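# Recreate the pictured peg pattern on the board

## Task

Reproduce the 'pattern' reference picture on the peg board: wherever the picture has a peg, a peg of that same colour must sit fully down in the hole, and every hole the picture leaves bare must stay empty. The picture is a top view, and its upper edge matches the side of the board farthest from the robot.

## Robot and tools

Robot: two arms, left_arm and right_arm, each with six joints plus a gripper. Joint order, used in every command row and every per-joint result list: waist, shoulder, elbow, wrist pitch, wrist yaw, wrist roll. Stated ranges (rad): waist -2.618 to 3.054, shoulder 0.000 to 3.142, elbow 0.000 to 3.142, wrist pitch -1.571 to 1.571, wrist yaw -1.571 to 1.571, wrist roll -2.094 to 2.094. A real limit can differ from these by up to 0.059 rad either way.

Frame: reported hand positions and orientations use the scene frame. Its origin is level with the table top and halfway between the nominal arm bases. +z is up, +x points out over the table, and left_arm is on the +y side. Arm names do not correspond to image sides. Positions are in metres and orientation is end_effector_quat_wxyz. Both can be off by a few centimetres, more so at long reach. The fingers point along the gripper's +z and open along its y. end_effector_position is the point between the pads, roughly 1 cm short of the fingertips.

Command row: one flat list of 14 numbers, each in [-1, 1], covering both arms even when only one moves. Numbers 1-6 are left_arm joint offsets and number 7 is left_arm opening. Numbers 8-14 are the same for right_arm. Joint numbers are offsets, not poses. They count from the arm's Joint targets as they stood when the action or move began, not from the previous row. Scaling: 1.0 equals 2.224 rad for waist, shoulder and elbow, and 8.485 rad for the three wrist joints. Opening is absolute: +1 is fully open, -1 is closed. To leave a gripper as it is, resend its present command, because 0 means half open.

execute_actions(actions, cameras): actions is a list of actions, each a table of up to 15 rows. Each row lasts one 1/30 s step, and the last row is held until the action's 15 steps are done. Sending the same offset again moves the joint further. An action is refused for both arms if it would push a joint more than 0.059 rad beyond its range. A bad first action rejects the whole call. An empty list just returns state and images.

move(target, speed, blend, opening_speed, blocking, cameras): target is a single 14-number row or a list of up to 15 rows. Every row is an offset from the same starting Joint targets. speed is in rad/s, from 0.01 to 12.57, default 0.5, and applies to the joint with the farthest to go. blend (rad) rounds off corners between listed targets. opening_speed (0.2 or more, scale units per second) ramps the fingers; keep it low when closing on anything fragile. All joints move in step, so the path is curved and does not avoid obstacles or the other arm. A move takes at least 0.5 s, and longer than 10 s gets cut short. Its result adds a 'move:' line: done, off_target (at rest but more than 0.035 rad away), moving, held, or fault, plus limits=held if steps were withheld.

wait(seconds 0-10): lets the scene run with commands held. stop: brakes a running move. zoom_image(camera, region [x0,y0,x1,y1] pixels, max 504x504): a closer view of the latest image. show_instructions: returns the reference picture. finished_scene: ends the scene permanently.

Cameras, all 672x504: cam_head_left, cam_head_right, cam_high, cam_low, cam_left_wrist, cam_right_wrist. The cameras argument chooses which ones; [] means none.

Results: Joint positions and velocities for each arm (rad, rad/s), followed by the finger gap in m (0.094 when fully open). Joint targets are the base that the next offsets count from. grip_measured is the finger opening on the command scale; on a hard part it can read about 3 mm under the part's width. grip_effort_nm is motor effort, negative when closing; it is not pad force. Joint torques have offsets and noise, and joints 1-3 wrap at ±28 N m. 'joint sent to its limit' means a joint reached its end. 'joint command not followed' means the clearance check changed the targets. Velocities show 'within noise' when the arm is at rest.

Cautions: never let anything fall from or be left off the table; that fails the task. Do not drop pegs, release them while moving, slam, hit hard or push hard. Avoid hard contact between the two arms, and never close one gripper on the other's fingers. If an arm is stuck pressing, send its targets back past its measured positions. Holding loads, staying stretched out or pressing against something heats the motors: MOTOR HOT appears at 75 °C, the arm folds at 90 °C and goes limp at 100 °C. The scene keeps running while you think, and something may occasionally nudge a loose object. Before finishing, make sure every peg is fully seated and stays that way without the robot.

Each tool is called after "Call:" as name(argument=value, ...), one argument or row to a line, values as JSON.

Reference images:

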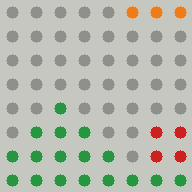

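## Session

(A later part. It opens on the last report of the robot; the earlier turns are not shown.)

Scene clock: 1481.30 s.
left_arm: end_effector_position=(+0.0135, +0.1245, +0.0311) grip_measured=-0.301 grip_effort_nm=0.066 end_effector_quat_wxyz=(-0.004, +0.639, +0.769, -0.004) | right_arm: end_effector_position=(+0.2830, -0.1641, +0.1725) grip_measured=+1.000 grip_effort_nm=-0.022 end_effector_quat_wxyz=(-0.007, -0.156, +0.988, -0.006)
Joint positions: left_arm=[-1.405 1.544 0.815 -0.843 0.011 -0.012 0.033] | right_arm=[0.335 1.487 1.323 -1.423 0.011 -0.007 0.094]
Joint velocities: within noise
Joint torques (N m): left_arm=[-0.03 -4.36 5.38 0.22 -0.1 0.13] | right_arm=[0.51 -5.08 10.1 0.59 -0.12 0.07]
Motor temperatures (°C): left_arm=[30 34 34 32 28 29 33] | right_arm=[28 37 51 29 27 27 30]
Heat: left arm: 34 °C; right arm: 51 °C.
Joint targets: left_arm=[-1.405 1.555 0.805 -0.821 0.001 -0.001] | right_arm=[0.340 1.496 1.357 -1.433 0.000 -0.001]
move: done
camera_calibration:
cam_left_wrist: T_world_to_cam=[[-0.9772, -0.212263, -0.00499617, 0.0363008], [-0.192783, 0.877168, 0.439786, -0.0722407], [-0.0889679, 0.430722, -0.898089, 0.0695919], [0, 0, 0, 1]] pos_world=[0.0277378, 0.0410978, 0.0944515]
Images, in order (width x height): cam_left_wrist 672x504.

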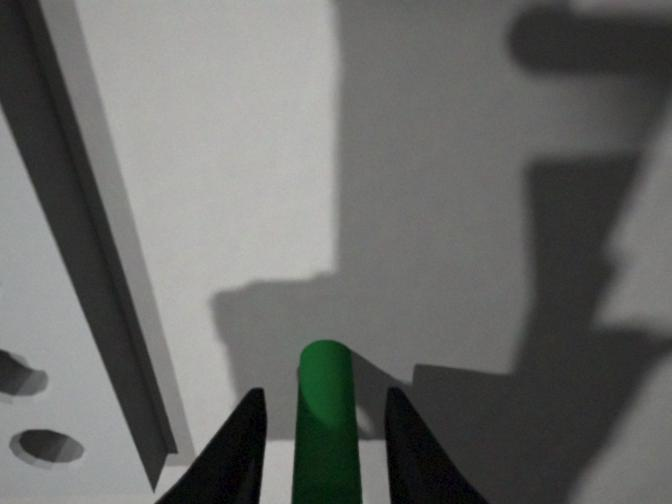

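Call:
move(
  target=[
    [0,0.008,-0.002,0.0,0,0,-0.3,0,0,0,0,0,0,1],
    [0,0.008,-0.002,0,0,0,-1,0,0,0,0,0,0,1],
    [0,-0.06,0.12,-0.0212,0,0,-1,0,0,0,0,0,0,1],
  ],
  speed=0.2,
  opening_speed=2,
  cameras=["cam_left_wrist"],
)

Scene clock: 1503.20 s.
left_arm: end_effector_position=(+0.0213, +0.0802, +0.1110) grip_measured=-0.700 grip_effort_nm=-1.048 end_effector_quat_wxyz=(+0.065, +0.637, +0.765, -0.062) | right_arm: end_effector_position=(+0.2830, -0.1641, +0.1725) grip_measured=+1.000 grip_effort_nm=-0.012 end_effector_quat_wxyz=(-0.007, -0.156, +0.988, -0.006)
Joint positions: left_arm=[-1.405 1.446 1.045 -0.99 0.011 -0.011 0.014] | right_arm=[0.335 1.487 1.323 -1.423 0.011 -0.007 0.094]
Joint velocities: within noise
Joint torques (N m): left_arm=[-0.2 -7.6 9.98 0.24 -0.08 0.1] | right_arm=[0.53 -5.11 10.07 0.58 -0.12 0.08]
Motor temperatures (°C): left_arm=[30 33 34 32 28 29 33] | right_arm=[28 37 51 29 27 27 30]
Heat: left arm: 34 °C; right arm: 51 °C.
Joint targets: left_arm=[-1.405 1.422 1.072 -1.001 0.001 0.000] | right_arm=[0.340 1.496 1.357 -1.433 0.000 -0.001]
move: done
camera_calibration:
cam_left_wrist: T_world_to_cam=[[-0.977231, -0.212168, 0.00214466, 0.0341024], [-0.2036, 0.940521, 0.27197, -0.0532313], [-0.0597202, 0.265341, -0.962303, 0.180854], [0, 0, 0, 1]] pos_world=[0.0332886, 0.00931274, 0.18844]
Images, in order (width x height): cam_left_wrist 672x504.

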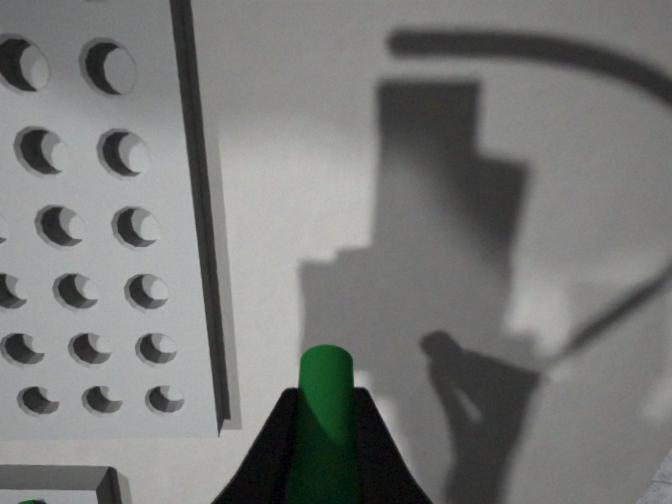

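Call:
move(
  target=[
    [0.175,0.0195,-0.0924,0.0034,0,0,-1,0,0,0,0,0,0,1],
  ],
  speed=0.4,
  cameras=["cam_left_wrist"],
)

Call:
zoom_image(
  camera="cam_left_wrist",
  region=[170, 200, 490, 504],
)

Scene clock: 1544.43 s.
left_arm: end_effector_position=(+0.0944, +0.1635, +0.0637) grip_measured=-0.700 grip_effort_nm=-1.043 end_effector_quat_wxyz=(-0.001, +0.481, +0.877, -0.003) | right_arm: end_effector_position=(+0.2830, -0.1641, +0.1725) grip_measured=+1.000 grip_effort_nm=-0.017 end_effector_quat_wxyz=(-0.007, -0.156, +0.988, -0.006)
Joint positions: left_arm=[-1.019 1.455 0.876 -0.991 0.007 -0.01 0.014] | right_arm=[0.335 1.487 1.323 -1.423 0.011 -0.007 0.094]
Joint velocities: within noise
Joint torques (N m): left_arm=[0.21 -4.05 5.94 0.18 -0.04 0.12] | right_arm=[0.51 -5.08 10.06 0.59 -0.12 0.08]
Motor temperatures (°C): left_arm=[30 36 35 32 28 29 34] | right_arm=[28 37 52 29 27 27 30]
Heat: left arm: 36 °C; right arm: 52 °C.
Joint targets: left_arm=[-1.016 1.465 0.866 -0.972 0.001 -0.001] | right_arm=[0.340 1.496 1.357 -1.433 0.000 -0.001]
move: done
camera_calibration:
cam_left_wrist: T_world_to_cam=[[-0.826422, -0.562978, -0.00908005, 0.167056], [-0.509166, 0.740349, 0.4389, -0.0529178], [-0.240369, 0.36734, -0.89849, 0.113976], [0, 0, 0, 1]] pos_world=[0.138511, 0.0913583, 0.127149]
Images, in order (width x height): cam_left_wrist 672x504.

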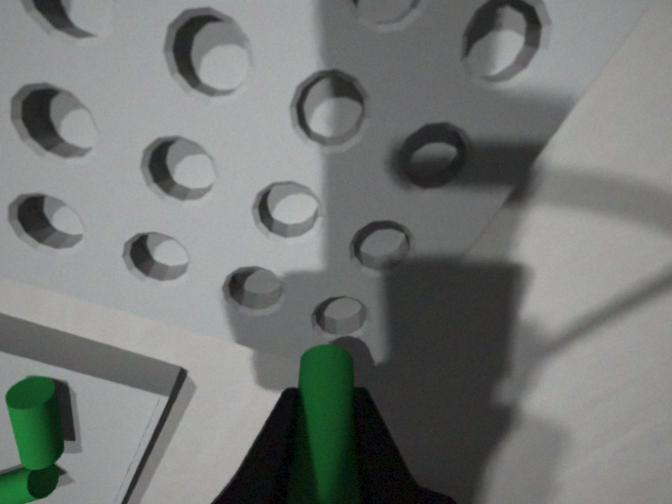

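Scaled by 1.575 from the camera's 672x504 image, which has a finer 960x720 frame.

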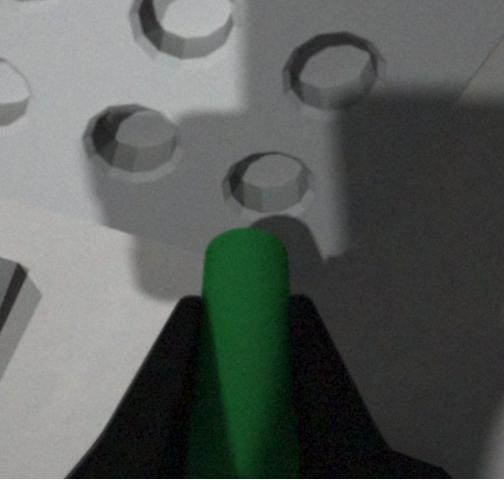

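Call:
move(
  target=[
    [-0.0081,0.0176,0.0007,0.0045,0,0,-1,0,0,0,0,0,0,1],
  ],
  speed=0.2,
  cameras=["cam_left_wrist"],
)

Call:
zoom_image(
  camera="cam_left_wrist",
  region=[240, 260, 420, 395],
)

Scene clock: 1576.90 s.
left_arm: end_effector_position=(+0.0957, +0.1573, +0.0559) grip_measured=-0.700 grip_effort_nm=-1.053 end_effector_quat_wxyz=(-0.002, +0.485, +0.875, -0.003) | right_arm: end_effector_position=(+0.2830, -0.1641, +0.1725) grip_measured=+1.000 grip_effort_nm=-0.012 end_effector_quat_wxyz=(-0.007, -0.156, +0.988, -0.006)
Joint positions: left_arm=[-1.028 1.492 0.876 -0.955 0.007 -0.01 0.014] | right_arm=[0.335 1.487 1.323 -1.423 0.011 -0.007 0.094]
Joint velocities: within noise
Joint torques (N m): left_arm=[-0.36 -4.14 5.87 0.2 -0.08 0.1] | right_arm=[0.53 -5.11 10.09 0.59 -0.11 0.07]
Motor temperatures (°C): left_arm=[30 33 34 32 28 29 35] | right_arm=[28 37 52 29 27 27 30]
Heat: left arm: 35 °C; right arm: 52 °C.
Joint targets: left_arm=[-1.034 1.504 0.868 -0.934 0.001 -0.001] | right_arm=[0.340 1.496 1.357 -1.433 0.000 -0.001]
move: done
camera_calibration:
cam_left_wrist: T_world_to_cam=[[-0.831525, -0.555411, -0.00922979, 0.163978], [-0.50199, 0.744225, 0.440608, -0.0455756], [-0.23785, 0.37101, -0.897652, 0.108681], [0, 0, 0, 1]] pos_world=[0.139323, 0.0846715, 0.119153]
Images, in order (width x height): cam_left_wrist 672x504.

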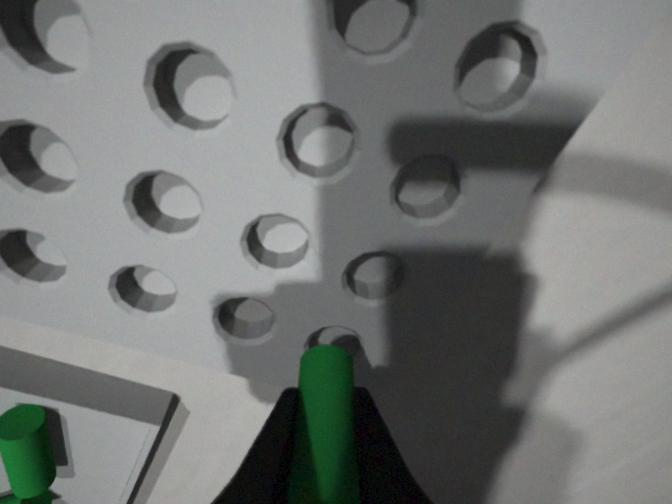

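Scaled by 2.800 from the camera's 672x504 image, which has a finer 960x720 frame.

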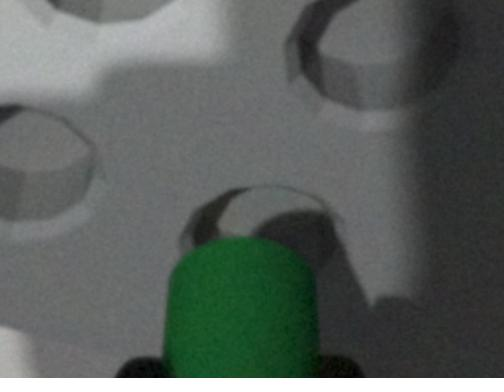

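Call:
move(
  target=[
    [-0.0045,0.0055,-0.0088,0.0037,0,0,-1,0,0,0,0,0,0,1],
  ],
  speed=0.1,
  cameras=["cam_left_wrist"],
)

Call:
zoom_image(
  camera="cam_left_wrist",
  region=[240, 260, 420, 395],
)

Scene clock: 1587.93 s.
left_arm: end_effector_position=(+0.0945, +0.1550, +0.0497) grip_measured=-0.700 grip_effort_nm=-1.057 end_effector_quat_wxyz=(-0.001, +0.489, +0.872, -0.004) | right_arm: end_effector_position=(+0.2830, -0.1641, +0.1725) grip_measured=+1.000 grip_effort_nm=-0.017 end_effector_quat_wxyz=(-0.007, -0.156, +0.988, -0.006)
Joint positions: left_arm=[-1.038 1.504 0.86 -0.924 0.007 -0.01 0.014] | right_arm=[0.335 1.487 1.323 -1.423 0.011 -0.007 0.094]
Joint velocities: within noise
Joint torques (N m): left_arm=[-0.54 -4.41 5.61 0.22 -0.08 0.1] | right_arm=[0.53 -5.08 10.09 0.59 -0.12 0.07]
Motor temperatures (°C): left_arm=[30 33 34 32 28 29 35] | right_arm=[28 37 52 29 27 27 30]
Heat: left arm: 35 °C; right arm: 52 °C.
Joint targets: left_arm=[-1.044 1.517 0.848 -0.903 0.001 -0.001] | right_arm=[0.340 1.496 1.357 -1.433 0.000 -0.001]
move: done
camera_calibration:
cam_left_wrist: T_world_to_cam=[[-0.836752, -0.547507, -0.00907191, 0.160856], [-0.495656, 0.750258, 0.437536, -0.0431808], [-0.232748, 0.370606, -0.899155, 0.103312], [0, 0, 0, 1]] pos_world=[0.137239, 0.0821783, 0.113246]
Images, in order (width x height): cam_left_wrist 672x504.

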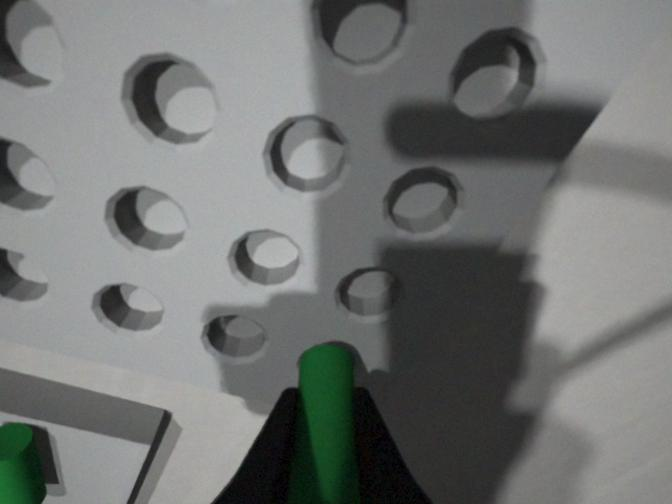

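Scaled by 2.800 from the camera's 672x504 image, which has a finer 960x720 frame.

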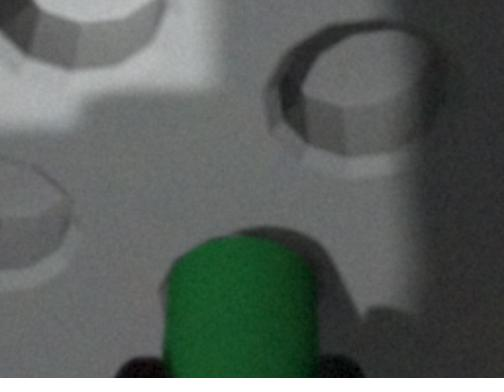

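Call:
move(
  target=[
    [0,0.0046,-0.0109,0.0042,0,0,-1,0,0,0,0,0,0,1],
  ],
  speed=0.1,
  cameras=["cam_left_wrist"],
)

Call:
zoom_image(
  camera="cam_left_wrist",
  region=[240, 260, 420, 395],
)

Scene clock: 1599.33 s.
left_arm: end_effector_position=(+0.0939, +0.1560, +0.0419) grip_measured=-0.700 grip_effort_nm=-1.053 end_effector_quat_wxyz=(-0.001, +0.489, +0.872, -0.003) | right_arm: end_effector_position=(+0.2830, -0.1641, +0.1725) grip_measured=+1.000 grip_effort_nm=-0.017 end_effector_quat_wxyz=(-0.007, -0.156, +0.988, -0.006)
Joint positions: left_arm=[-1.038 1.514 0.836 -0.891 0.007 -0.01 0.014] | right_arm=[0.335 1.487 1.323 -1.423 0.011 -0.007 0.094]
Joint velocities: within noise
Joint torques (N m): left_arm=[-0.42 -4.19 5.5 0.28 -0.07 0.14] | right_arm=[0.54 -5.08 10.06 0.59 -0.12 0.08]
Motor temperatures (°C): left_arm=[30 33 34 32 28 29 35] | right_arm=[28 37 52 29 27 27 30]
Heat: left arm: 35 °C; right arm: 52 °C.
Joint targets: left_arm=[-1.044 1.527 0.824 -0.867 0.001 -0.001] | right_arm=[0.340 1.496 1.357 -1.433 0.000 -0.001]
move: done
camera_calibration:
cam_left_wrist: T_world_to_cam=[[-0.836778, -0.547467, -0.0091378, 0.160867], [-0.495463, 0.749978, 0.438234, -0.0407694], [-0.233065, 0.371232, -0.898814, 0.0958052], [0, 0, 0, 1]] pos_world=[0.136739, 0.0830794, 0.105448]
Images, in order (width x height): cam_left_wrist 672x504.

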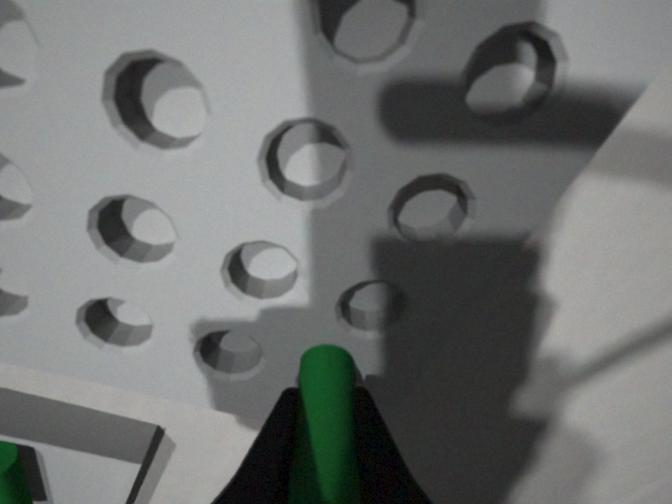

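Scaled by 2.800 from the camera's 672x504 image, which has a finer 960x720 frame.

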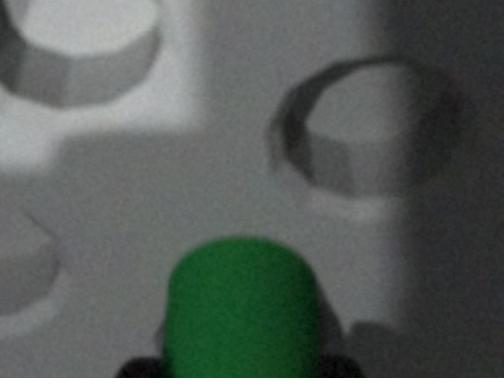

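Call:
move(
  target=[
    [0,-0.0094,0.0009,-0.0028,0,0,-1,0,0,0,0,0,0,1],
  ],
  speed=0.1,
  cameras=["cam_left_wrist"],
)

Call:
zoom_image(
  camera="cam_left_wrist",
  region=[240, 260, 420, 395],
)

Scene clock: 1638.40 s.
left_arm: end_effector_position=(+0.0939, +0.1560, +0.0419) grip_measured=-0.700 grip_effort_nm=-1.048 end_effector_quat_wxyz=(-0.001, +0.489, +0.872, -0.003) | right_arm: end_effector_position=(+0.2830, -0.1641, +0.1725) grip_measured=+1.000 grip_effort_nm=-0.022 end_effector_quat_wxyz=(-0.007, -0.156, +0.988, -0.006)
Joint positions: left_arm=[-1.038 1.514 0.836 -0.891 0.007 -0.01 0.014] | right_arm=[0.335 1.487 1.323 -1.423 0.011 -0.007 0.094]
Joint velocities: within noise
Joint torques (N m): left_arm=[-0.35 -6.02 5.6 -0.01 -0.09 0.11] | right_arm=[0.53 -5.08 10.06 0.59 -0.11 0.07]
Motor temperatures (°C): left_arm=[30 32 34 32 28 29 35] | right_arm=[27 37 52 29 27 27 30]
Heat: left arm: 35 °C; right arm: 52 °C.
Joint targets: left_arm=[-1.044 1.506 0.826 -0.891 0.001 -0.001] | right_arm=[0.340 1.496 1.357 -1.433 0.000 -0.001]
move: done
camera_calibration:
cam_left_wrist: T_world_to_cam=[[-0.836778, -0.547467, -0.0091378, 0.160867], [-0.495463, 0.749978, 0.438234, -0.0407694], [-0.233065, 0.371232, -0.898814, 0.0958052], [0, 0, 0, 1]] pos_world=[0.136739, 0.0830794, 0.105448]
Images, in order (width x height): cam_left_wrist 672x504.

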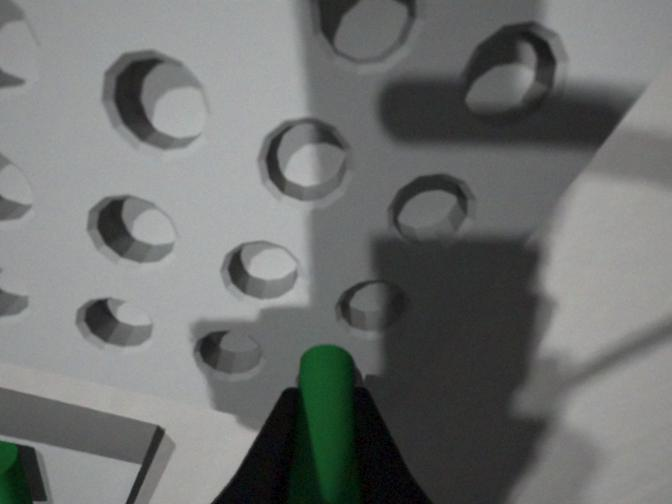

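Scaled by 2.800 from the camera's 672x504 image, which has a finer 960x720 frame.

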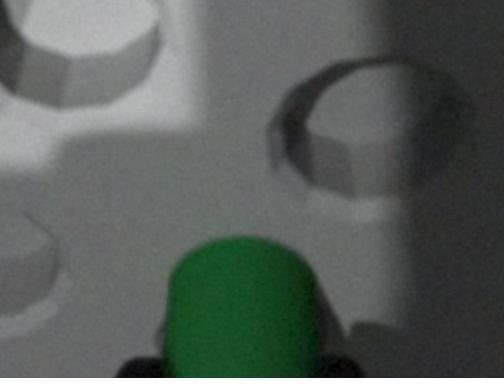

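Call:
move(
  target=[
    [-0.0018,-0.0229,0.0355,-0.0140,0,0,-1,0,0,0,0,0,0,1],
    [-0.0018,0.0045,-0.0009,0.0011,0,0,-1,0,0,0,0,0,0,1],
  ],
  speed=0.15,
  cameras=["cam_left_wrist"],
)

Call:
zoom_image(
  camera="cam_left_wrist",
  region=[240, 260, 420, 395],
)

Scene clock: 1656.47 s.
left_arm: end_effector_position=(+0.0919, +0.1576, +0.0438) grip_measured=-0.700 grip_effort_nm=-1.048 end_effector_quat_wxyz=(-0.003, +0.491, +0.871, -0.002) | right_arm: end_effector_position=(+0.2830, -0.1641, +0.1725) grip_measured=+1.000 grip_effort_nm=-0.022 end_effector_quat_wxyz=(-0.007, -0.156, +0.988, -0.006)
Joint positions: left_arm=[-1.042 1.505 0.835 -0.903 0.007 -0.01 0.014] | right_arm=[0.335 1.487 1.323 -1.423 0.011 -0.007 0.094]
Joint velocities: within noise
Joint torques (N m): left_arm=[-0.66 -4.29 5.56 0.15 -0.08 0.09] | right_arm=[0.53 -5.09 10.07 0.59 -0.11 0.08]
Motor temperatures (°C): left_arm=[30 33 34 31 28 29 35] | right_arm=[27 37 52 29 27 27 30]
Heat: left arm: 35 °C; right arm: 52 °C.
Joint targets: left_arm=[-1.048 1.516 0.824 -0.881 0.001 -0.001] | right_arm=[0.340 1.496 1.357 -1.433 0.000 -0.001]
move: done
camera_calibration:
cam_left_wrist: T_world_to_cam=[[-0.838873, -0.544249, -0.00925554, 0.159782], [-0.491829, 0.750571, 0.441303, -0.0443667], [-0.233231, 0.374749, -0.897311, 0.0957261], [0, 0, 0, 1]] pos_world=[0.134542, 0.084388, 0.106954]
Images, in order (width x height): cam_left_wrist 672x504.

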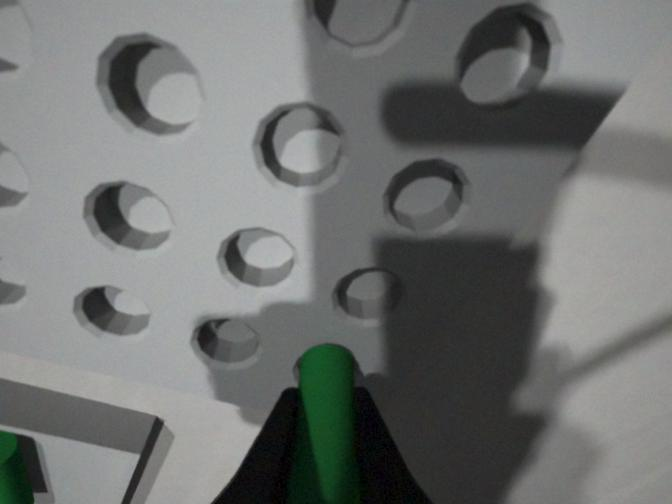

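Scaled by 2.800 from the camera's 672x504 image, which has a finer 960x720 frame.

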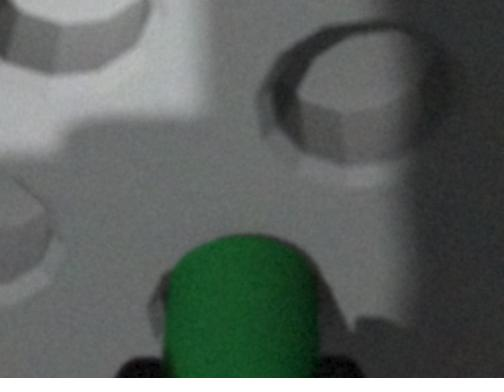

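Call:
move(
  target=[
    [0,0.0103,-0.0144,0.0062,0,0,-1,0,0,0,0,0,0,1],
  ],
  speed=0.06,
  cameras=["cam_left_wrist"],
)

Call:
zoom_image(
  camera="cam_left_wrist",
  region=[240, 260, 420, 395],
)

Scene clock: 1665.57 s.
left_arm: end_effector_position=(+0.0923, +0.1570, +0.0408) grip_measured=-0.700 grip_effort_nm=-1.053 end_effector_quat_wxyz=(+0.000, +0.491, +0.871, -0.004) | right_arm: end_effector_position=(+0.2830, -0.1641, +0.1725) grip_measured=+1.000 grip_effort_nm=-0.017 end_effector_quat_wxyz=(-0.007, -0.156, +0.988, -0.006)
Joint positions: left_arm=[-1.042 1.508 0.825 -0.885 0.007 -0.01 0.014] | right_arm=[0.335 1.487 1.323 -1.423 0.011 -0.007 0.094]
Joint velocities: within noise
Joint torques (N m): left_arm=[-0.53 -2.67 3.6 0.56 -0.05 0.11] | right_arm=[0.53 -5.09 10.07 0.59 -0.12 0.07]
Motor temperatures (°C): left_arm=[30 32 34 31 28 29 35] | right_arm=[27 37 52 29 27 27 30]
Heat: left arm: 35 °C; right arm: 52 °C.
Joint targets: left_arm=[-1.048 1.539 0.792 -0.829 0.001 -0.001] | right_arm=[0.340 1.496 1.357 -1.433 0.000 -0.001]
move: off_target (left_arm); left_arm: the wrist pitch is farthest, 0.056 rad from its target
camera_calibration:
cam_left_wrist: T_world_to_cam=[[-0.83887, -0.544257, -0.00904233, 0.15974], [-0.4929, 0.752454, 0.436878, -0.0424377], [-0.23097, 0.370941, -0.899475, 0.0937883], [0, 0, 0, 1]] pos_world=[0.134746, 0.0840819, 0.104345]
Images, in order (width x height): cam_left_wrist 672x504.

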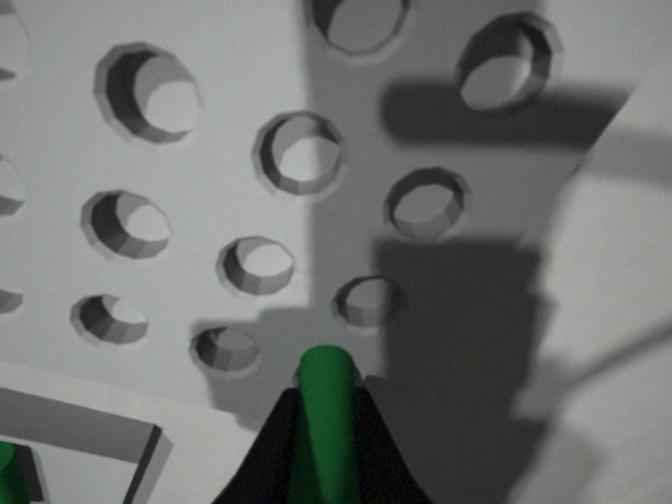

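Scaled by 2.800 from the camera's 672x504 image, which has a finer 960x720 frame.

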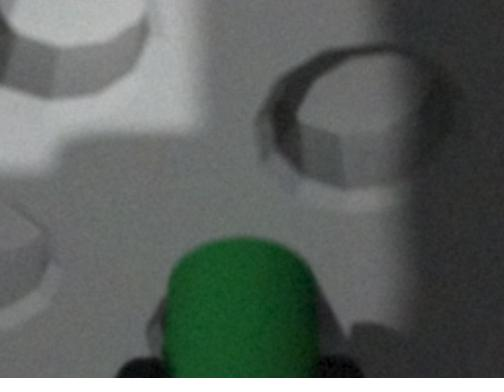

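Call:
move(
  target=[
    [0,-0.04,0.0373,-0.0184,0,0,-1,0,0,0,0,0,0,1],
    [0,-0.0184,0.0092,-0.007,0,0,-1,0,0,0,0,0,0,1],
  ],
  speed=0.15,
  cameras=["cam_left_wrist"],
)

Call:
zoom_image(
  camera="cam_left_wrist",
  region=[240, 260, 420, 395],
)

Scene clock: 1695.03 s.
left_arm: end_effector_position=(+0.0897, +0.1613, +0.0447) grip_measured=-0.700 grip_effort_nm=-1.033 end_effector_quat_wxyz=(-0.003, +0.491, +0.871, -0.002) | right_arm: end_effector_position=(+0.2830, -0.1641, +0.1725) grip_measured=+1.000 grip_effort_nm=-0.022 end_effector_quat_wxyz=(-0.007, -0.156, +0.988, -0.006)
Joint positions: left_arm=[-1.042 1.487 0.823 -0.91 0.007 -0.01 0.014] | right_arm=[0.335 1.487 1.323 -1.423 0.011 -0.007 0.094]
Joint velocities: within noise
Joint torques (N m): left_arm=[-0.51 -4.15 5.59 0.2 -0.07 0.09] | right_arm=[0.51 -5.09 10.06 0.59 -0.11 0.08]
Motor temperatures (°C): left_arm=[30 32 34 32 28 29 35] | right_arm=[27 37 52 29 27 27 30]
Heat: left arm: 35 °C; right arm: 52 °C.
Joint targets: left_arm=[-1.048 1.498 0.812 -0.888 0.001 -0.001] | right_arm=[0.340 1.496 1.357 -1.433 0.000 -0.001]
move: done
camera_calibration:
cam_left_wrist: T_world_to_cam=[[-0.838888, -0.544225, -0.00932669, 0.159966], [-0.491556, 0.750121, 0.442369, -0.048737], [-0.233752, 0.375683, -0.896785, 0.0945651], [0, 0, 0, 1]] pos_world=[0.132341, 0.0880895, 0.107856]
Images, in order (width x height): cam_left_wrist 672x504.

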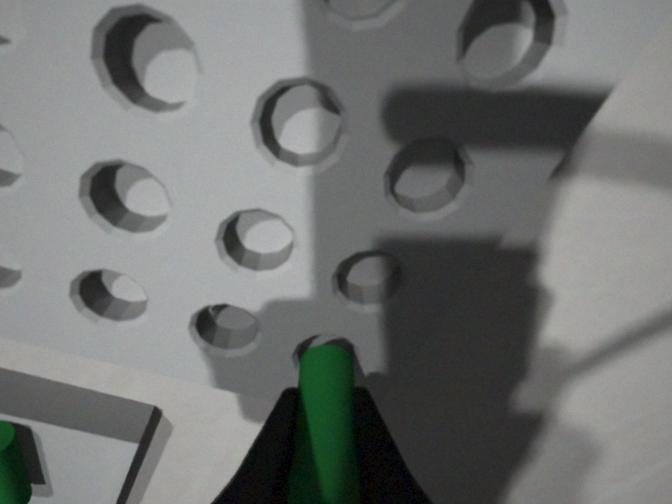

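Scaled by 2.800 from the camera's 672x504 image, which has a finer 960x720 frame.

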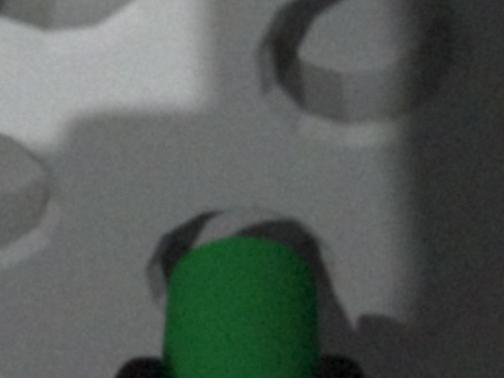

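Call:
move(
  target=[
    [0,0.0110,-0.0152,0.007,0,0,-1,0,0,0,0,0,0,1],
  ],
  speed=0.06,
  cameras=["cam_left_wrist"],
)

Call:
zoom_image(
  camera="cam_left_wrist",
  region=[240, 260, 420, 395],
)

Scene clock: 1703.93 s.
left_arm: end_effector_position=(+0.0894, +0.1619, +0.0325) grip_measured=-0.700 grip_effort_nm=-1.048 end_effector_quat_wxyz=(-0.004, +0.491, +0.871, -0.002) | right_arm: end_effector_position=(+0.2830, -0.1641, +0.1725) grip_measured=+1.000 grip_effort_nm=-0.017 end_effector_quat_wxyz=(-0.007, -0.156, +0.988, -0.006)
Joint positions: left_arm=[-1.042 1.51 0.79 -0.856 0.007 -0.01 0.014] | right_arm=[0.335 1.487 1.323 -1.423 0.011 -0.007 0.094]
Joint velocities: within noise
Joint torques (N m): left_arm=[-0.47 -4.18 5.34 0.24 -0.08 0.11] | right_arm=[0.51 -5.08 10.06 0.58 -0.12 0.08]
Motor temperatures (°C): left_arm=[30 32 34 32 28 29 35] | right_arm=[27 37 52 29 27 27 30]
Heat: left arm: 35 °C; right arm: 52 °C.
Joint targets: left_arm=[-1.048 1.522 0.778 -0.829 0.001 -0.001] | right_arm=[0.340 1.496 1.357 -1.433 0.000 -0.001]
move: done
camera_calibration:
cam_left_wrist: T_world_to_cam=[[-0.838913, -0.544184, -0.00941367, 0.159907], [-0.491121, 0.74943, 0.444022, -0.0437636], [-0.234575, 0.377119, -0.895966, 0.0830638], [0, 0, 0, 1]] pos_world=[0.13214, 0.0884919, 0.0953597]
Images, in order (width x height): cam_left_wrist 672x504.

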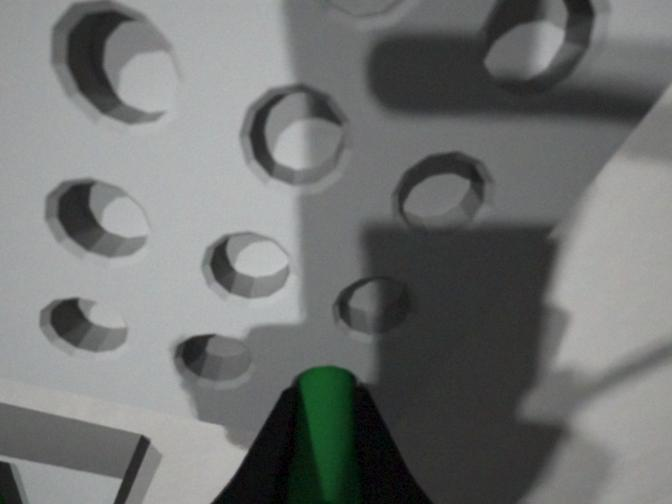

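Scaled by 2.800 from the camera's 672x504 image, which has a finer 960x720 frame.

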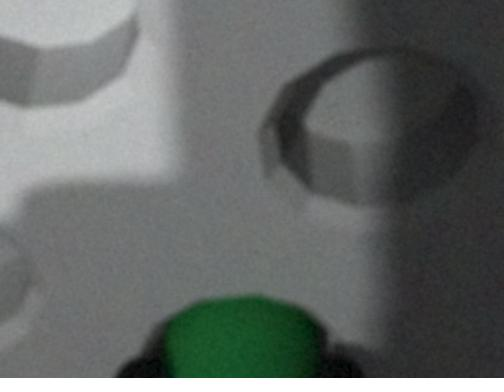

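Call:
move(
  target=[
    [0,0.0076,-0.0094,0.0045,0,0,-1,0,0,0,0,0,0,1],
  ],
  speed=0.05,
  cameras=["cam_left_wrist"],
)

Scene clock: 1711.83 s.
left_arm: end_effector_position=(+0.0895, +0.1617, +0.0310) grip_measured=-0.700 grip_effort_nm=-1.053 end_effector_quat_wxyz=(-0.003, +0.491, +0.871, -0.002) | right_arm: end_effector_position=(+0.2830, -0.1641, +0.1725) grip_measured=+1.000 grip_effort_nm=-0.017 end_effector_quat_wxyz=(-0.007, -0.156, +0.988, -0.006)
Joint positions: left_arm=[-1.042 1.513 0.786 -0.848 0.007 -0.01 0.014] | right_arm=[0.335 1.487 1.323 -1.423 0.011 -0.007 0.094]
Joint velocities: within noise
Joint torques (N m): left_arm=[-0.47 -2.85 3.7 0.56 -0.05 0.1] | right_arm=[0.51 -5.09 10.09 0.59 -0.11 0.08]
Motor temperatures (°C): left_arm=[30 32 34 32 28 29 35] | right_arm=[27 37 52 29 27 27 30]
Heat: left arm: 35 °C; right arm: 52 °C.
Joint targets: left_arm=[-1.048 1.539 0.758 -0.791 0.001 -0.001] | right_arm=[0.340 1.496 1.357 -1.433 0.000 -0.001]
move: off_target (left_arm); left_arm: the wrist pitch is farthest, 0.057 rad from its target
camera_calibration:
cam_left_wrist: T_world_to_cam=[[-0.838898, -0.544208, -0.0093427, 0.159833], [-0.491382, 0.749863, 0.443, -0.0429723], [-0.234079, 0.376223, -0.896473, 0.0819071], [0, 0, 0, 1]] pos_world=[0.132141, 0.0883904, 0.0939576]
Images, in order (width x height): cam_left_wrist 672x504.

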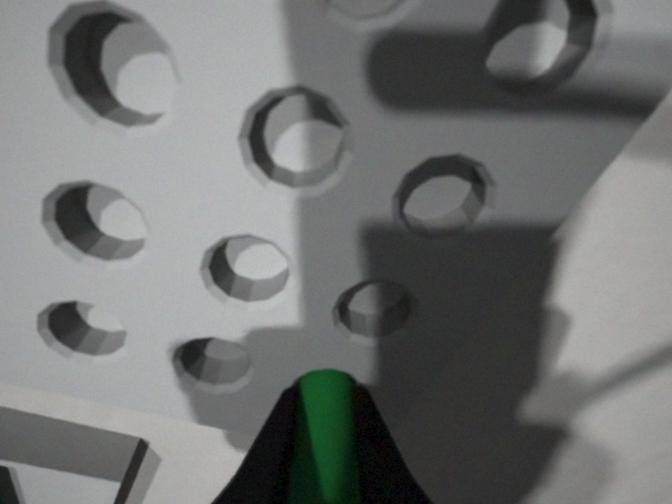

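Call:
move(
  target=[
    [0,-0.0117,0.0125,-0.0067,0,0,-1,0,0,0,0,0,0,1],
    [0,-0.0117,0.0125,-0.0067,0,0,-0.55,0,0,0,0,0,0,1],
    [0,-0.0719,0.0989,-0.0391,0,0,-0.55,0,0,0,0,0,0,1],
  ],
  speed=0.2,
  cameras=["cam_left_wrist"],
)

Scene clock: 1720.77 s.
left_arm: end_effector_position=(+0.0884, +0.1636, +0.0927) grip_measured=-0.551 grip_effort_nm=0.071 end_effector_quat_wxyz=(+0.002, +0.491, +0.871, -0.005) | right_arm: end_effector_position=(+0.2830, -0.1641, +0.1725) grip_measured=+1.000 grip_effort_nm=-0.017 end_effector_quat_wxyz=(-0.007, -0.156, +0.988, -0.006)
Joint positions: left_arm=[-1.042 1.402 0.95 -1.11 0.007 -0.01 0.021] | right_arm=[0.335 1.487 1.323 -1.423 0.011 -0.007 0.094]
Joint velocities: within noise
Joint torques (N m): left_arm=[-0.59 -6.71 9.62 -0.13 -0.06 0.1] | right_arm=[0.53 -5.08 10.06 0.59 -0.12 0.08]
Motor temperatures (°C): left_arm=[30 32 34 32 28 29 35] | right_arm=[27 37 52 29 27 27 30]
Heat: left arm: 35 °C; right arm: 52 °C.
Joint targets: left_arm=[-1.048 1.379 0.977 -1.122 0.001 -0.001] | right_arm=[0.340 1.496 1.357 -1.433 0.000 -0.001]
move: done
camera_calibration:
cam_left_wrist: T_world_to_cam=[[-0.838854, -0.544285, -0.00884674, 0.160499], [-0.494079, 0.754453, 0.432072, -0.071806], [-0.228496, 0.366816, -0.901796, 0.137825], [0, 0, 0, 1]] pos_world=[0.13065, 0.0909752, 0.156735]
Images, in order (width x height): cam_left_wrist 672x504.

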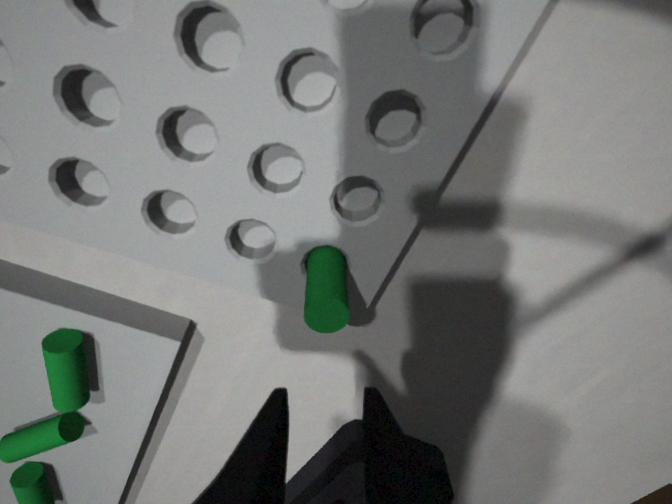

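Call:
move(
  target=[
    [0.4730,0.1012,0.2635,-0.0481,0,0,-0.35,0,0,0,0,0,0,1],
  ],
  speed=0.9,
  cameras=["cam_left_wrist"],
)

Scene clock: 1811.20 s.
left_arm: end_effector_position=(+0.2465, +0.3605, +0.1965) grip_measured=-0.351 grip_effort_nm=0.056 end_effector_quat_wxyz=(+0.000, -0.011, +1.000, -0.001) | right_arm: end_effector_position=(+0.2830, -0.1641, +0.1725) grip_measured=+1.000 grip_effort_nm=-0.022 end_effector_quat_wxyz=(-0.007, -0.156, +0.988, -0.006)
Joint positions: left_arm=[0.006 1.588 1.536 -1.518 0.002 -0.009 0.03] | right_arm=[0.335 1.487 1.323 -1.423 0.011 -0.007 0.094]
Joint velocities: within noise
Joint torques (N m): left_arm=[-0.2 -5.11 9.89 -0.17 -0.03 0.08] | right_arm=[0.53 -5.08 10.09 0.59 -0.12 0.07]
Motor temperatures (°C): left_arm=[30 33 36 31 28 29 33] | right_arm=[27 37 52 29 27 27 30]
Heat: left arm: 36 °C; right arm: 52 °C.
Joint targets: left_arm=[0.004 1.604 1.564 -1.531 0.001 -0.001] | right_arm=[0.340 1.496 1.357 -1.433 0.000 -0.001]
move: done
camera_calibration:
cam_left_wrist: T_world_to_cam=[[0.0514554, -0.998582, -0.0136791, 0.346559], [-0.897093, -0.052236, 0.438743, 0.201753], [-0.438836, -0.0103043, -0.898508, 0.382551], [0, 0, 0, 1]] pos_world=[0.331036, 0.360549, 0.259948]
Images, in order (width x height): cam_left_wrist 672x504.

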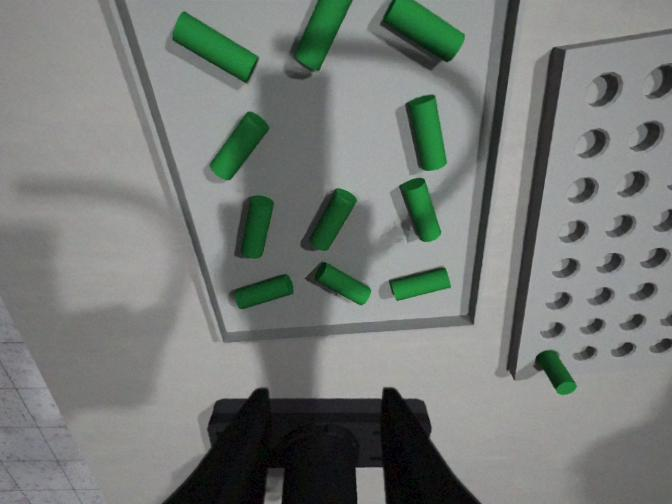

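Call:
move(
  target=[
    [-0.1317,-0.0773,-0.2799,0.0531,0,0.1221,-0.35,0,0,0,0,0,0,1],
    [-0.1317,-0.036,-0.348,0.081,0,0.1221,-0.35,0,0,0,0,0,0,1],
  ],
  speed=[0.8,0.3],
  cameras=["cam_left_wrist"],
)

Scene clock: 1839.23 s.
left_arm: end_effector_position=(+0.1948, +0.2946, +0.0341) grip_measured=-0.351 grip_effort_nm=0.056 end_effector_quat_wxyz=(+0.000, +0.606, +0.796, +0.000) | right_arm: end_effector_position=(+0.2830, -0.1641, +0.1725) grip_measured=+1.000 grip_effort_nm=-0.022 end_effector_quat_wxyz=(-0.007, -0.156, +0.988, -0.006)
Joint positions: left_arm=[-0.285 1.513 0.8 -0.858 0 1.022 0.03] | right_arm=[0.335 1.487 1.323 -1.423 0.011 -0.007 0.094]
Joint velocities: within noise
Joint torques (N m): left_arm=[-0.25 -4.33 5.52 0.14 -0.01 0.15] | right_arm=[0.53 -5.08 10.09 0.59 -0.12 0.08]
Motor temperatures (°C): left_arm=[30 32 37 31 28 29 33] | right_arm=[27 37 52 29 27 27 30]
Heat: left arm: 37 °C; right arm: 52 °C.
Joint targets: left_arm=[-0.289 1.524 0.790 -0.843 0.001 1.035] | right_arm=[0.340 1.496 1.357 -1.433 0.000 -0.001]
move: done
camera_calibration:
cam_left_wrist: T_world_to_cam=[[-0.955181, -0.295578, -0.0162482, 0.270154], [-0.272329, 0.855884, 0.439659, -0.1661], [-0.116047, 0.424379, -0.898018, 0.0223074], [0, 0, 0, 1]] pos_world=[0.215401, 0.212547, 0.0974496]
Images, in order (width x height): cam_left_wrist 672x504.

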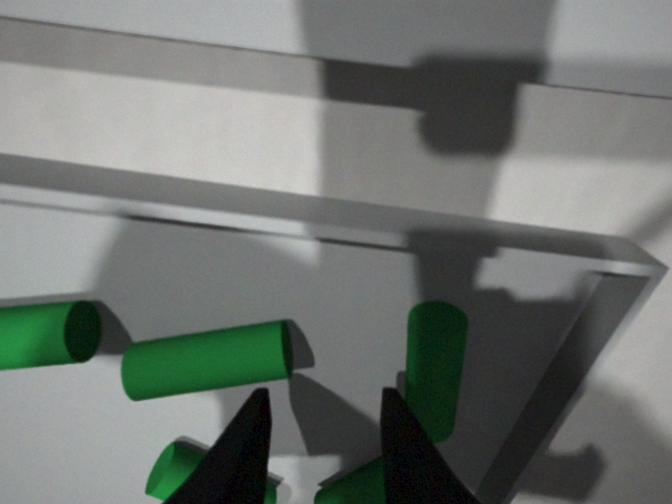

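Call:
move(
  target=[
    [0,-0.0414,0.0681,-0.0279,0,0,-0.35,0,0,0,0,0,0,1],
    [-0.0535,-0.0593,0.0255,-0.0215,0,-0.013,-0.35,0,0,0,0,0,0,1],
    [-0.0535,-0.0184,-0.0369,0.0053,0,-0.013,-0.35,0,0,0,0,0,0,1],
  ],
  speed=[0.5,0.5,0.2],
  cameras=["cam_left_wrist"],
)

Scene clock: 1900.57 s.
left_arm: end_effector_position=(+0.1724, +0.2748, +0.0243) grip_measured=-0.351 grip_effort_nm=0.056 end_effector_quat_wxyz=(+0.001, +0.617, +0.787, +0.002) | right_arm: end_effector_position=(+0.2830, -0.1641, +0.1725) grip_measured=+1.000 grip_effort_nm=-0.017 end_effector_quat_wxyz=(-0.007, -0.156, +0.988, -0.006)
Joint positions: left_arm=[-0.405 1.472 0.719 -0.814 -0.004 0.931 0.03] | right_arm=[0.335 1.487 1.323 -1.423 0.011 -0.007 0.094]
Joint velocities: within noise
Joint torques (N m): left_arm=[-0.17 -3.64 5.24 0.17 0.07 -0.08] | right_arm=[0.51 -5.11 10.09 0.59 -0.12 0.08]
Motor temperatures (°C): left_arm=[30 32 35 31 28 29 32] | right_arm=[27 37 52 29 27 27 30]
Heat: left arm: 35 °C; right arm: 52 °C.
Joint targets: left_arm=[-0.408 1.483 0.708 -0.798 0.001 0.925] | right_arm=[0.340 1.496 1.357 -1.433 0.000 -0.001]
move: done
camera_calibration:
cam_left_wrist: T_world_to_cam=[[-0.963363, -0.267354, -0.021302, 0.236601], [-0.249122, 0.862584, 0.440326, -0.156805], [-0.0993481, 0.429501, -0.897585, 0.0150014], [0, 0, 0, 1]] pos_world=[0.190359, 0.19207, 0.0875503]
Images, in order (width x height): cam_left_wrist 672x504.

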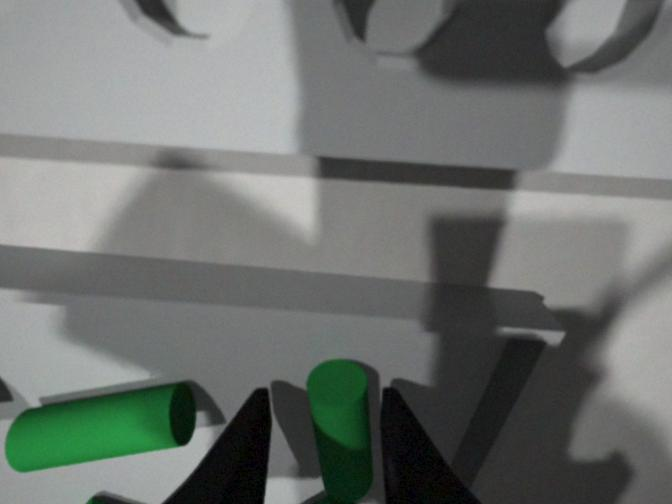

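Call:
move(
  target=[
    [0,0,0,0,0,0,-1,0,0,0,0,0,0,1],
    [0,-0.0409,0.0625,-0.0268,0,0,-1,0,0,0,0,0,0,1],
    [-0.4483,0.2743,0.4344,-0.0417,0,-0.109,-1,0,0,0,0,0,0,1],
  ],
  speed=0.7,
  cameras=["cam_left_wrist"],
)

Scene clock: 1923.80 s.
left_arm: end_effector_position=(+0.0416, -0.0322, +0.0693) grip_measured=-0.705 grip_effort_nm=-1.048 end_effector_quat_wxyz=(+0.001, +0.648, +0.761, +0.000) | right_arm: end_effector_position=(+0.2830, -0.1641, +0.1725) grip_measured=+1.000 grip_effort_nm=-0.022 end_effector_quat_wxyz=(-0.007, -0.156, +0.988, -0.006)
Joint positions: left_arm=[-1.408 2.072 1.642 -1.14 -0.001 0.009 0.014] | right_arm=[0.335 1.487 1.323 -1.423 0.011 -0.007 0.094]
Joint velocities: within noise
Joint torques (N m): left_arm=[0.34 -9.22 10 -0.12 -0.01 -0.08] | right_arm=[0.51 -5.09 10.06 0.59 -0.12 0.08]
Motor temperatures (°C): left_arm=[30 31 35 31 28 29 32] | right_arm=[27 37 52 29 27 27 30]
Heat: left arm: 35 °C; right arm: 52 °C.
Joint targets: left_arm=[-1.405 2.094 1.674 -1.152 0.001 0.000] | right_arm=[0.340 1.496 1.357 -1.433 0.000 -0.001]
move: done
camera_calibration:
cam_left_wrist: T_world_to_cam=[[-0.981877, -0.188744, -0.0171358, 0.0324209], [-0.177025, 0.881094, 0.438561, 0.0533605], [-0.0676777, 0.433646, -0.898538, 0.173163], [0, 0, 0, 1]] pos_world=[0.0529987, -0.115988, 0.132747]
Images, in order (width x height): cam_left_wrist 672x504.

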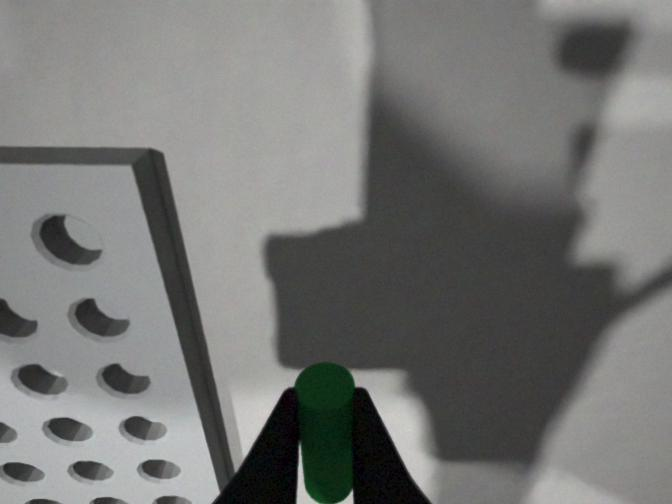

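Call:
move(
  target=[
    [0,0.0333,-0.0674,0.0262,0,0,-1,0,0,0,0,0,0,1],
    [0,0.0333,-0.0674,0.0262,0,0,-0.3,0,0,0,0,0,0,1],
    [0,0,0,0,0,0,-0.3,0,0,0,0,0,0,1],
    [0,-0.2392,-0.5787,0.2125,0,0,-0.3,0,0,0,0,0,0,1],
  ],
  speed=[0.2,0.2,0.4,0.8],
  cameras=["cam_left_wrist"],
)

Scene clock: 1943.00 s.
left_arm: end_effector_position=(+0.0421, -0.0354, +0.0267) grip_measured=-0.705 grip_effort_nm=-1.048 end_effector_quat_wxyz=(-0.001, +0.648, +0.761, +0.001) | right_arm: end_effector_position=(+0.2830, -0.1641, +0.1725) grip_measured=+1.000 grip_effort_nm=-0.017 end_effector_quat_wxyz=(-0.007, -0.156, +0.988, -0.006)
Joint positions: left_arm=[-1.408 2.131 1.558 -1 -0.001 0.008 0.014] | right_arm=[0.335 1.487 1.323 -1.423 0.011 -0.007 0.094]
Joint velocities: within noise
Joint torques (N m): left_arm=[0.03 -11.4 6.83 -0.04 -0.03 -0.01] | right_arm=[0.51 -5.09 10.09 0.59 -0.12 0.08]
Motor temperatures (°C): left_arm=[30 33 37 30 28 29 33] | right_arm=[27 37 52 29 27 27 30]
Heat: left arm: 37 °C; right arm: 52 °C.
Joint targets: left_arm=[-1.408 2.131 1.559 -1.001 -0.001 0.008] | right_arm=[0.340 1.496 1.357 -1.433 0.000 -0.001]
Tool commands: left_gripper/opening=-1.0 right_gripper/opening=+1.0
move: held (left_arm; a check stopped the path); path passed 0 of 4 targets; target 2's new numbers were not sent; limits=held; left_arm: the wrist pitch is farthest, 1.651 rad from its target
joint command not followed: on one or more control steps a check withheld the commanded joint targets of the left arm, and it was not sent them on those steps.
cause: the commanded joint targets, or the way to them, would bring a part of the robot too close to another arm (this arm's wrist camera and the right arm's base or mounting).
camera_calibration:
cam_left_wrist: T_world_to_cam=[[-0.98176, -0.189343, -0.0172393, 0.031562], [-0.177372, 0.879479, 0.441651, 0.0748618], [-0.0684619, 0.436653, -0.897021, 0.136309], [0, 0, 0, 1]] pos_world=[0.0535967, -0.119383, 0.0897536]
Images, in order (width x height): cam_left_wrist 672x504.

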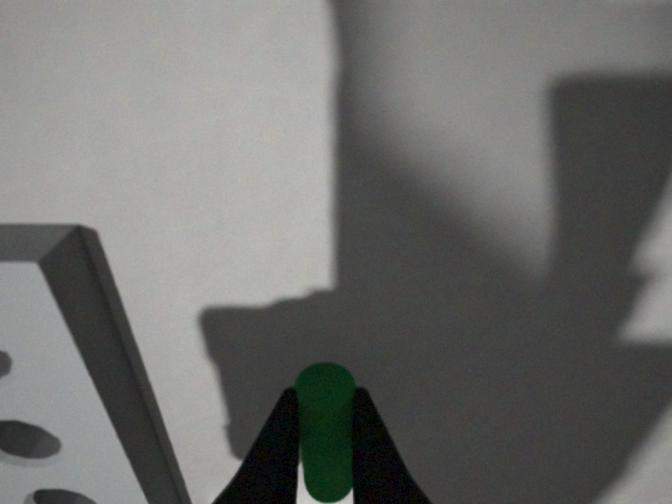

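Call:
move(
  target=[
    [0.0013,-0.0772,-0.0366,-0.0104,0,-0.0009,-1,0,0,0,0,0,0,1],
    [0.0013,-0.0382,-0.1021,0.0166,0,-0.0009,-1,0,0,0,0,0,0,1],
    [0.0013,-0.0382,-0.1021,0.0166,0,-0.0009,-0.3,0,0,0,0,0,0,1],
    [0.0013,-0.0772,-0.0366,-0.0104,0,-0.0009,-0.3,0,0,0,0,0,0,1],
  ],
  speed=[0.3,0.2,0.2,0.4],
  cameras=["cam_left_wrist"],
)

Scene clock: 1971.67 s.
left_arm: end_effector_position=(+0.0356, +0.0043, +0.0522) grip_measured=-0.301 grip_effort_nm=0.056 end_effector_quat_wxyz=(-0.017, +0.648, +0.761, +0.016) | right_arm: end_effector_position=(+0.2830, -0.1641, +0.1725) grip_measured=+1.000 grip_effort_nm=-0.022 end_effector_quat_wxyz=(-0.007, -0.156, +0.988, -0.006)
Joint positions: left_arm=[-1.408 1.993 1.453 -1.077 -0.003 0.007 0.033] | right_arm=[0.335 1.487 1.323 -1.423 0.011 -0.007 0.094]
Joint velocities: within noise
Joint torques (N m): left_arm=[0.34 -13.15 9.13 -0.23 0.01 -0.08] | right_arm=[0.51 -5.11 10.06 0.59 -0.12 0.08]
Motor temperatures (°C): left_arm=[30 38 36 30 28 29 34] | right_arm=[27 37 52 29 27 27 30]
Heat: left arm: 38 °C; right arm: 52 °C.
Joint targets: left_arm=[-1.405 1.959 1.477 -1.089 -0.001 0.001] | right_arm=[0.340 1.496 1.357 -1.433 0.000 -0.001]
move: done; target 3's new numbers were sent with left_arm's wrist pitch 0.058 rad from that target
camera_calibration:
cam_left_wrist: T_world_to_cam=[[-0.981718, -0.189311, -0.0197703, 0.0333586], [-0.17546, 0.85981, 0.479521, 0.0255154], [-0.0737801, 0.474223, -0.877308, 0.140442], [0, 0, 0, 1]] pos_world=[0.0475874, -0.0822239, 0.111635]
Images, in order (width x height): cam_left_wrist 672x504.

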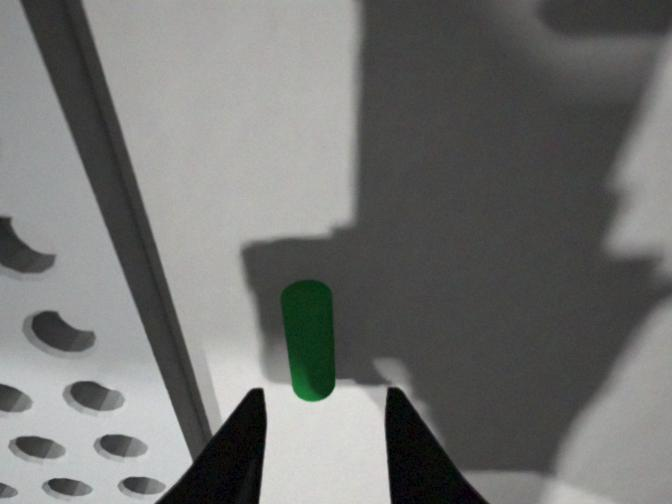

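Call:
move(
  target=[
    [0.0112,-0.2729,-0.5607,0.1988,0,0,-0.3,0,0,0,0,0,0,1],
    [0.0112,-0.0418,-0.5976,0.2686,0,0,-0.3,0,0,0,0,0,0,1],
  ],
  speed=[1,0.25],
  cameras=["cam_left_wrist"],
)

Scene clock: 1994.00 s.
left_arm: end_effector_position=(+0.0407, +0.0182, +0.0251) grip_measured=-0.301 grip_effort_nm=0.061 end_effector_quat_wxyz=(+0.405, +0.545, +0.656, -0.330) | right_arm: end_effector_position=(+0.2830, -0.1641, +0.1725) grip_measured=+1.000 grip_effort_nm=-0.017 end_effector_quat_wxyz=(-0.007, -0.156, +0.988, -0.006)
Joint positions: left_arm=[-1.387 1.843 0.161 1.21 -0.003 0.007 0.033] | right_arm=[0.335 1.487 1.323 -1.423 0.011 -0.007 0.094]
Joint velocities: within noise
Joint torques (N m): left_arm=[0.55 -3.48 1.88 1.41 -0.01 -0.12] | right_arm=[0.53 -5.09 10.09 0.59 -0.12 0.08]
Motor temperatures (°C): left_arm=[30 36 36 31 28 29 33] | right_arm=[27 37 52 29 27 27 30]
Heat: left arm: 36 °C; right arm: 52 °C.
Joint targets: left_arm=[-1.381 1.866 0.148 1.190 -0.001 0.001] | right_arm=[0.340 1.496 1.357 -1.433 0.000 -0.001]
move: done
camera_calibration:
cam_left_wrist: T_world_to_cam=[[-0.976501, -0.215181, 0.0119606, 0.0398605], [-0.179082, 0.779304, -0.600512, 0.0562162], [0.119898, -0.588542, -0.799526, 0.120061], [0, 0, 0, 1]] pos_world=[0.0345962, 0.0354285, 0.129273]
Images, in order (width x height): cam_left_wrist 672x504.

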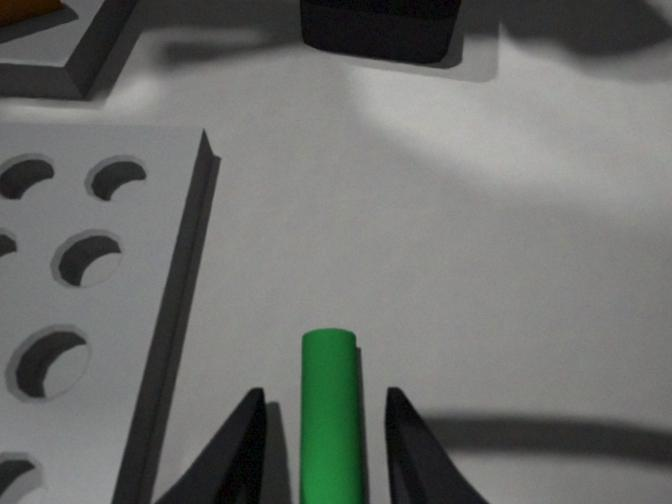

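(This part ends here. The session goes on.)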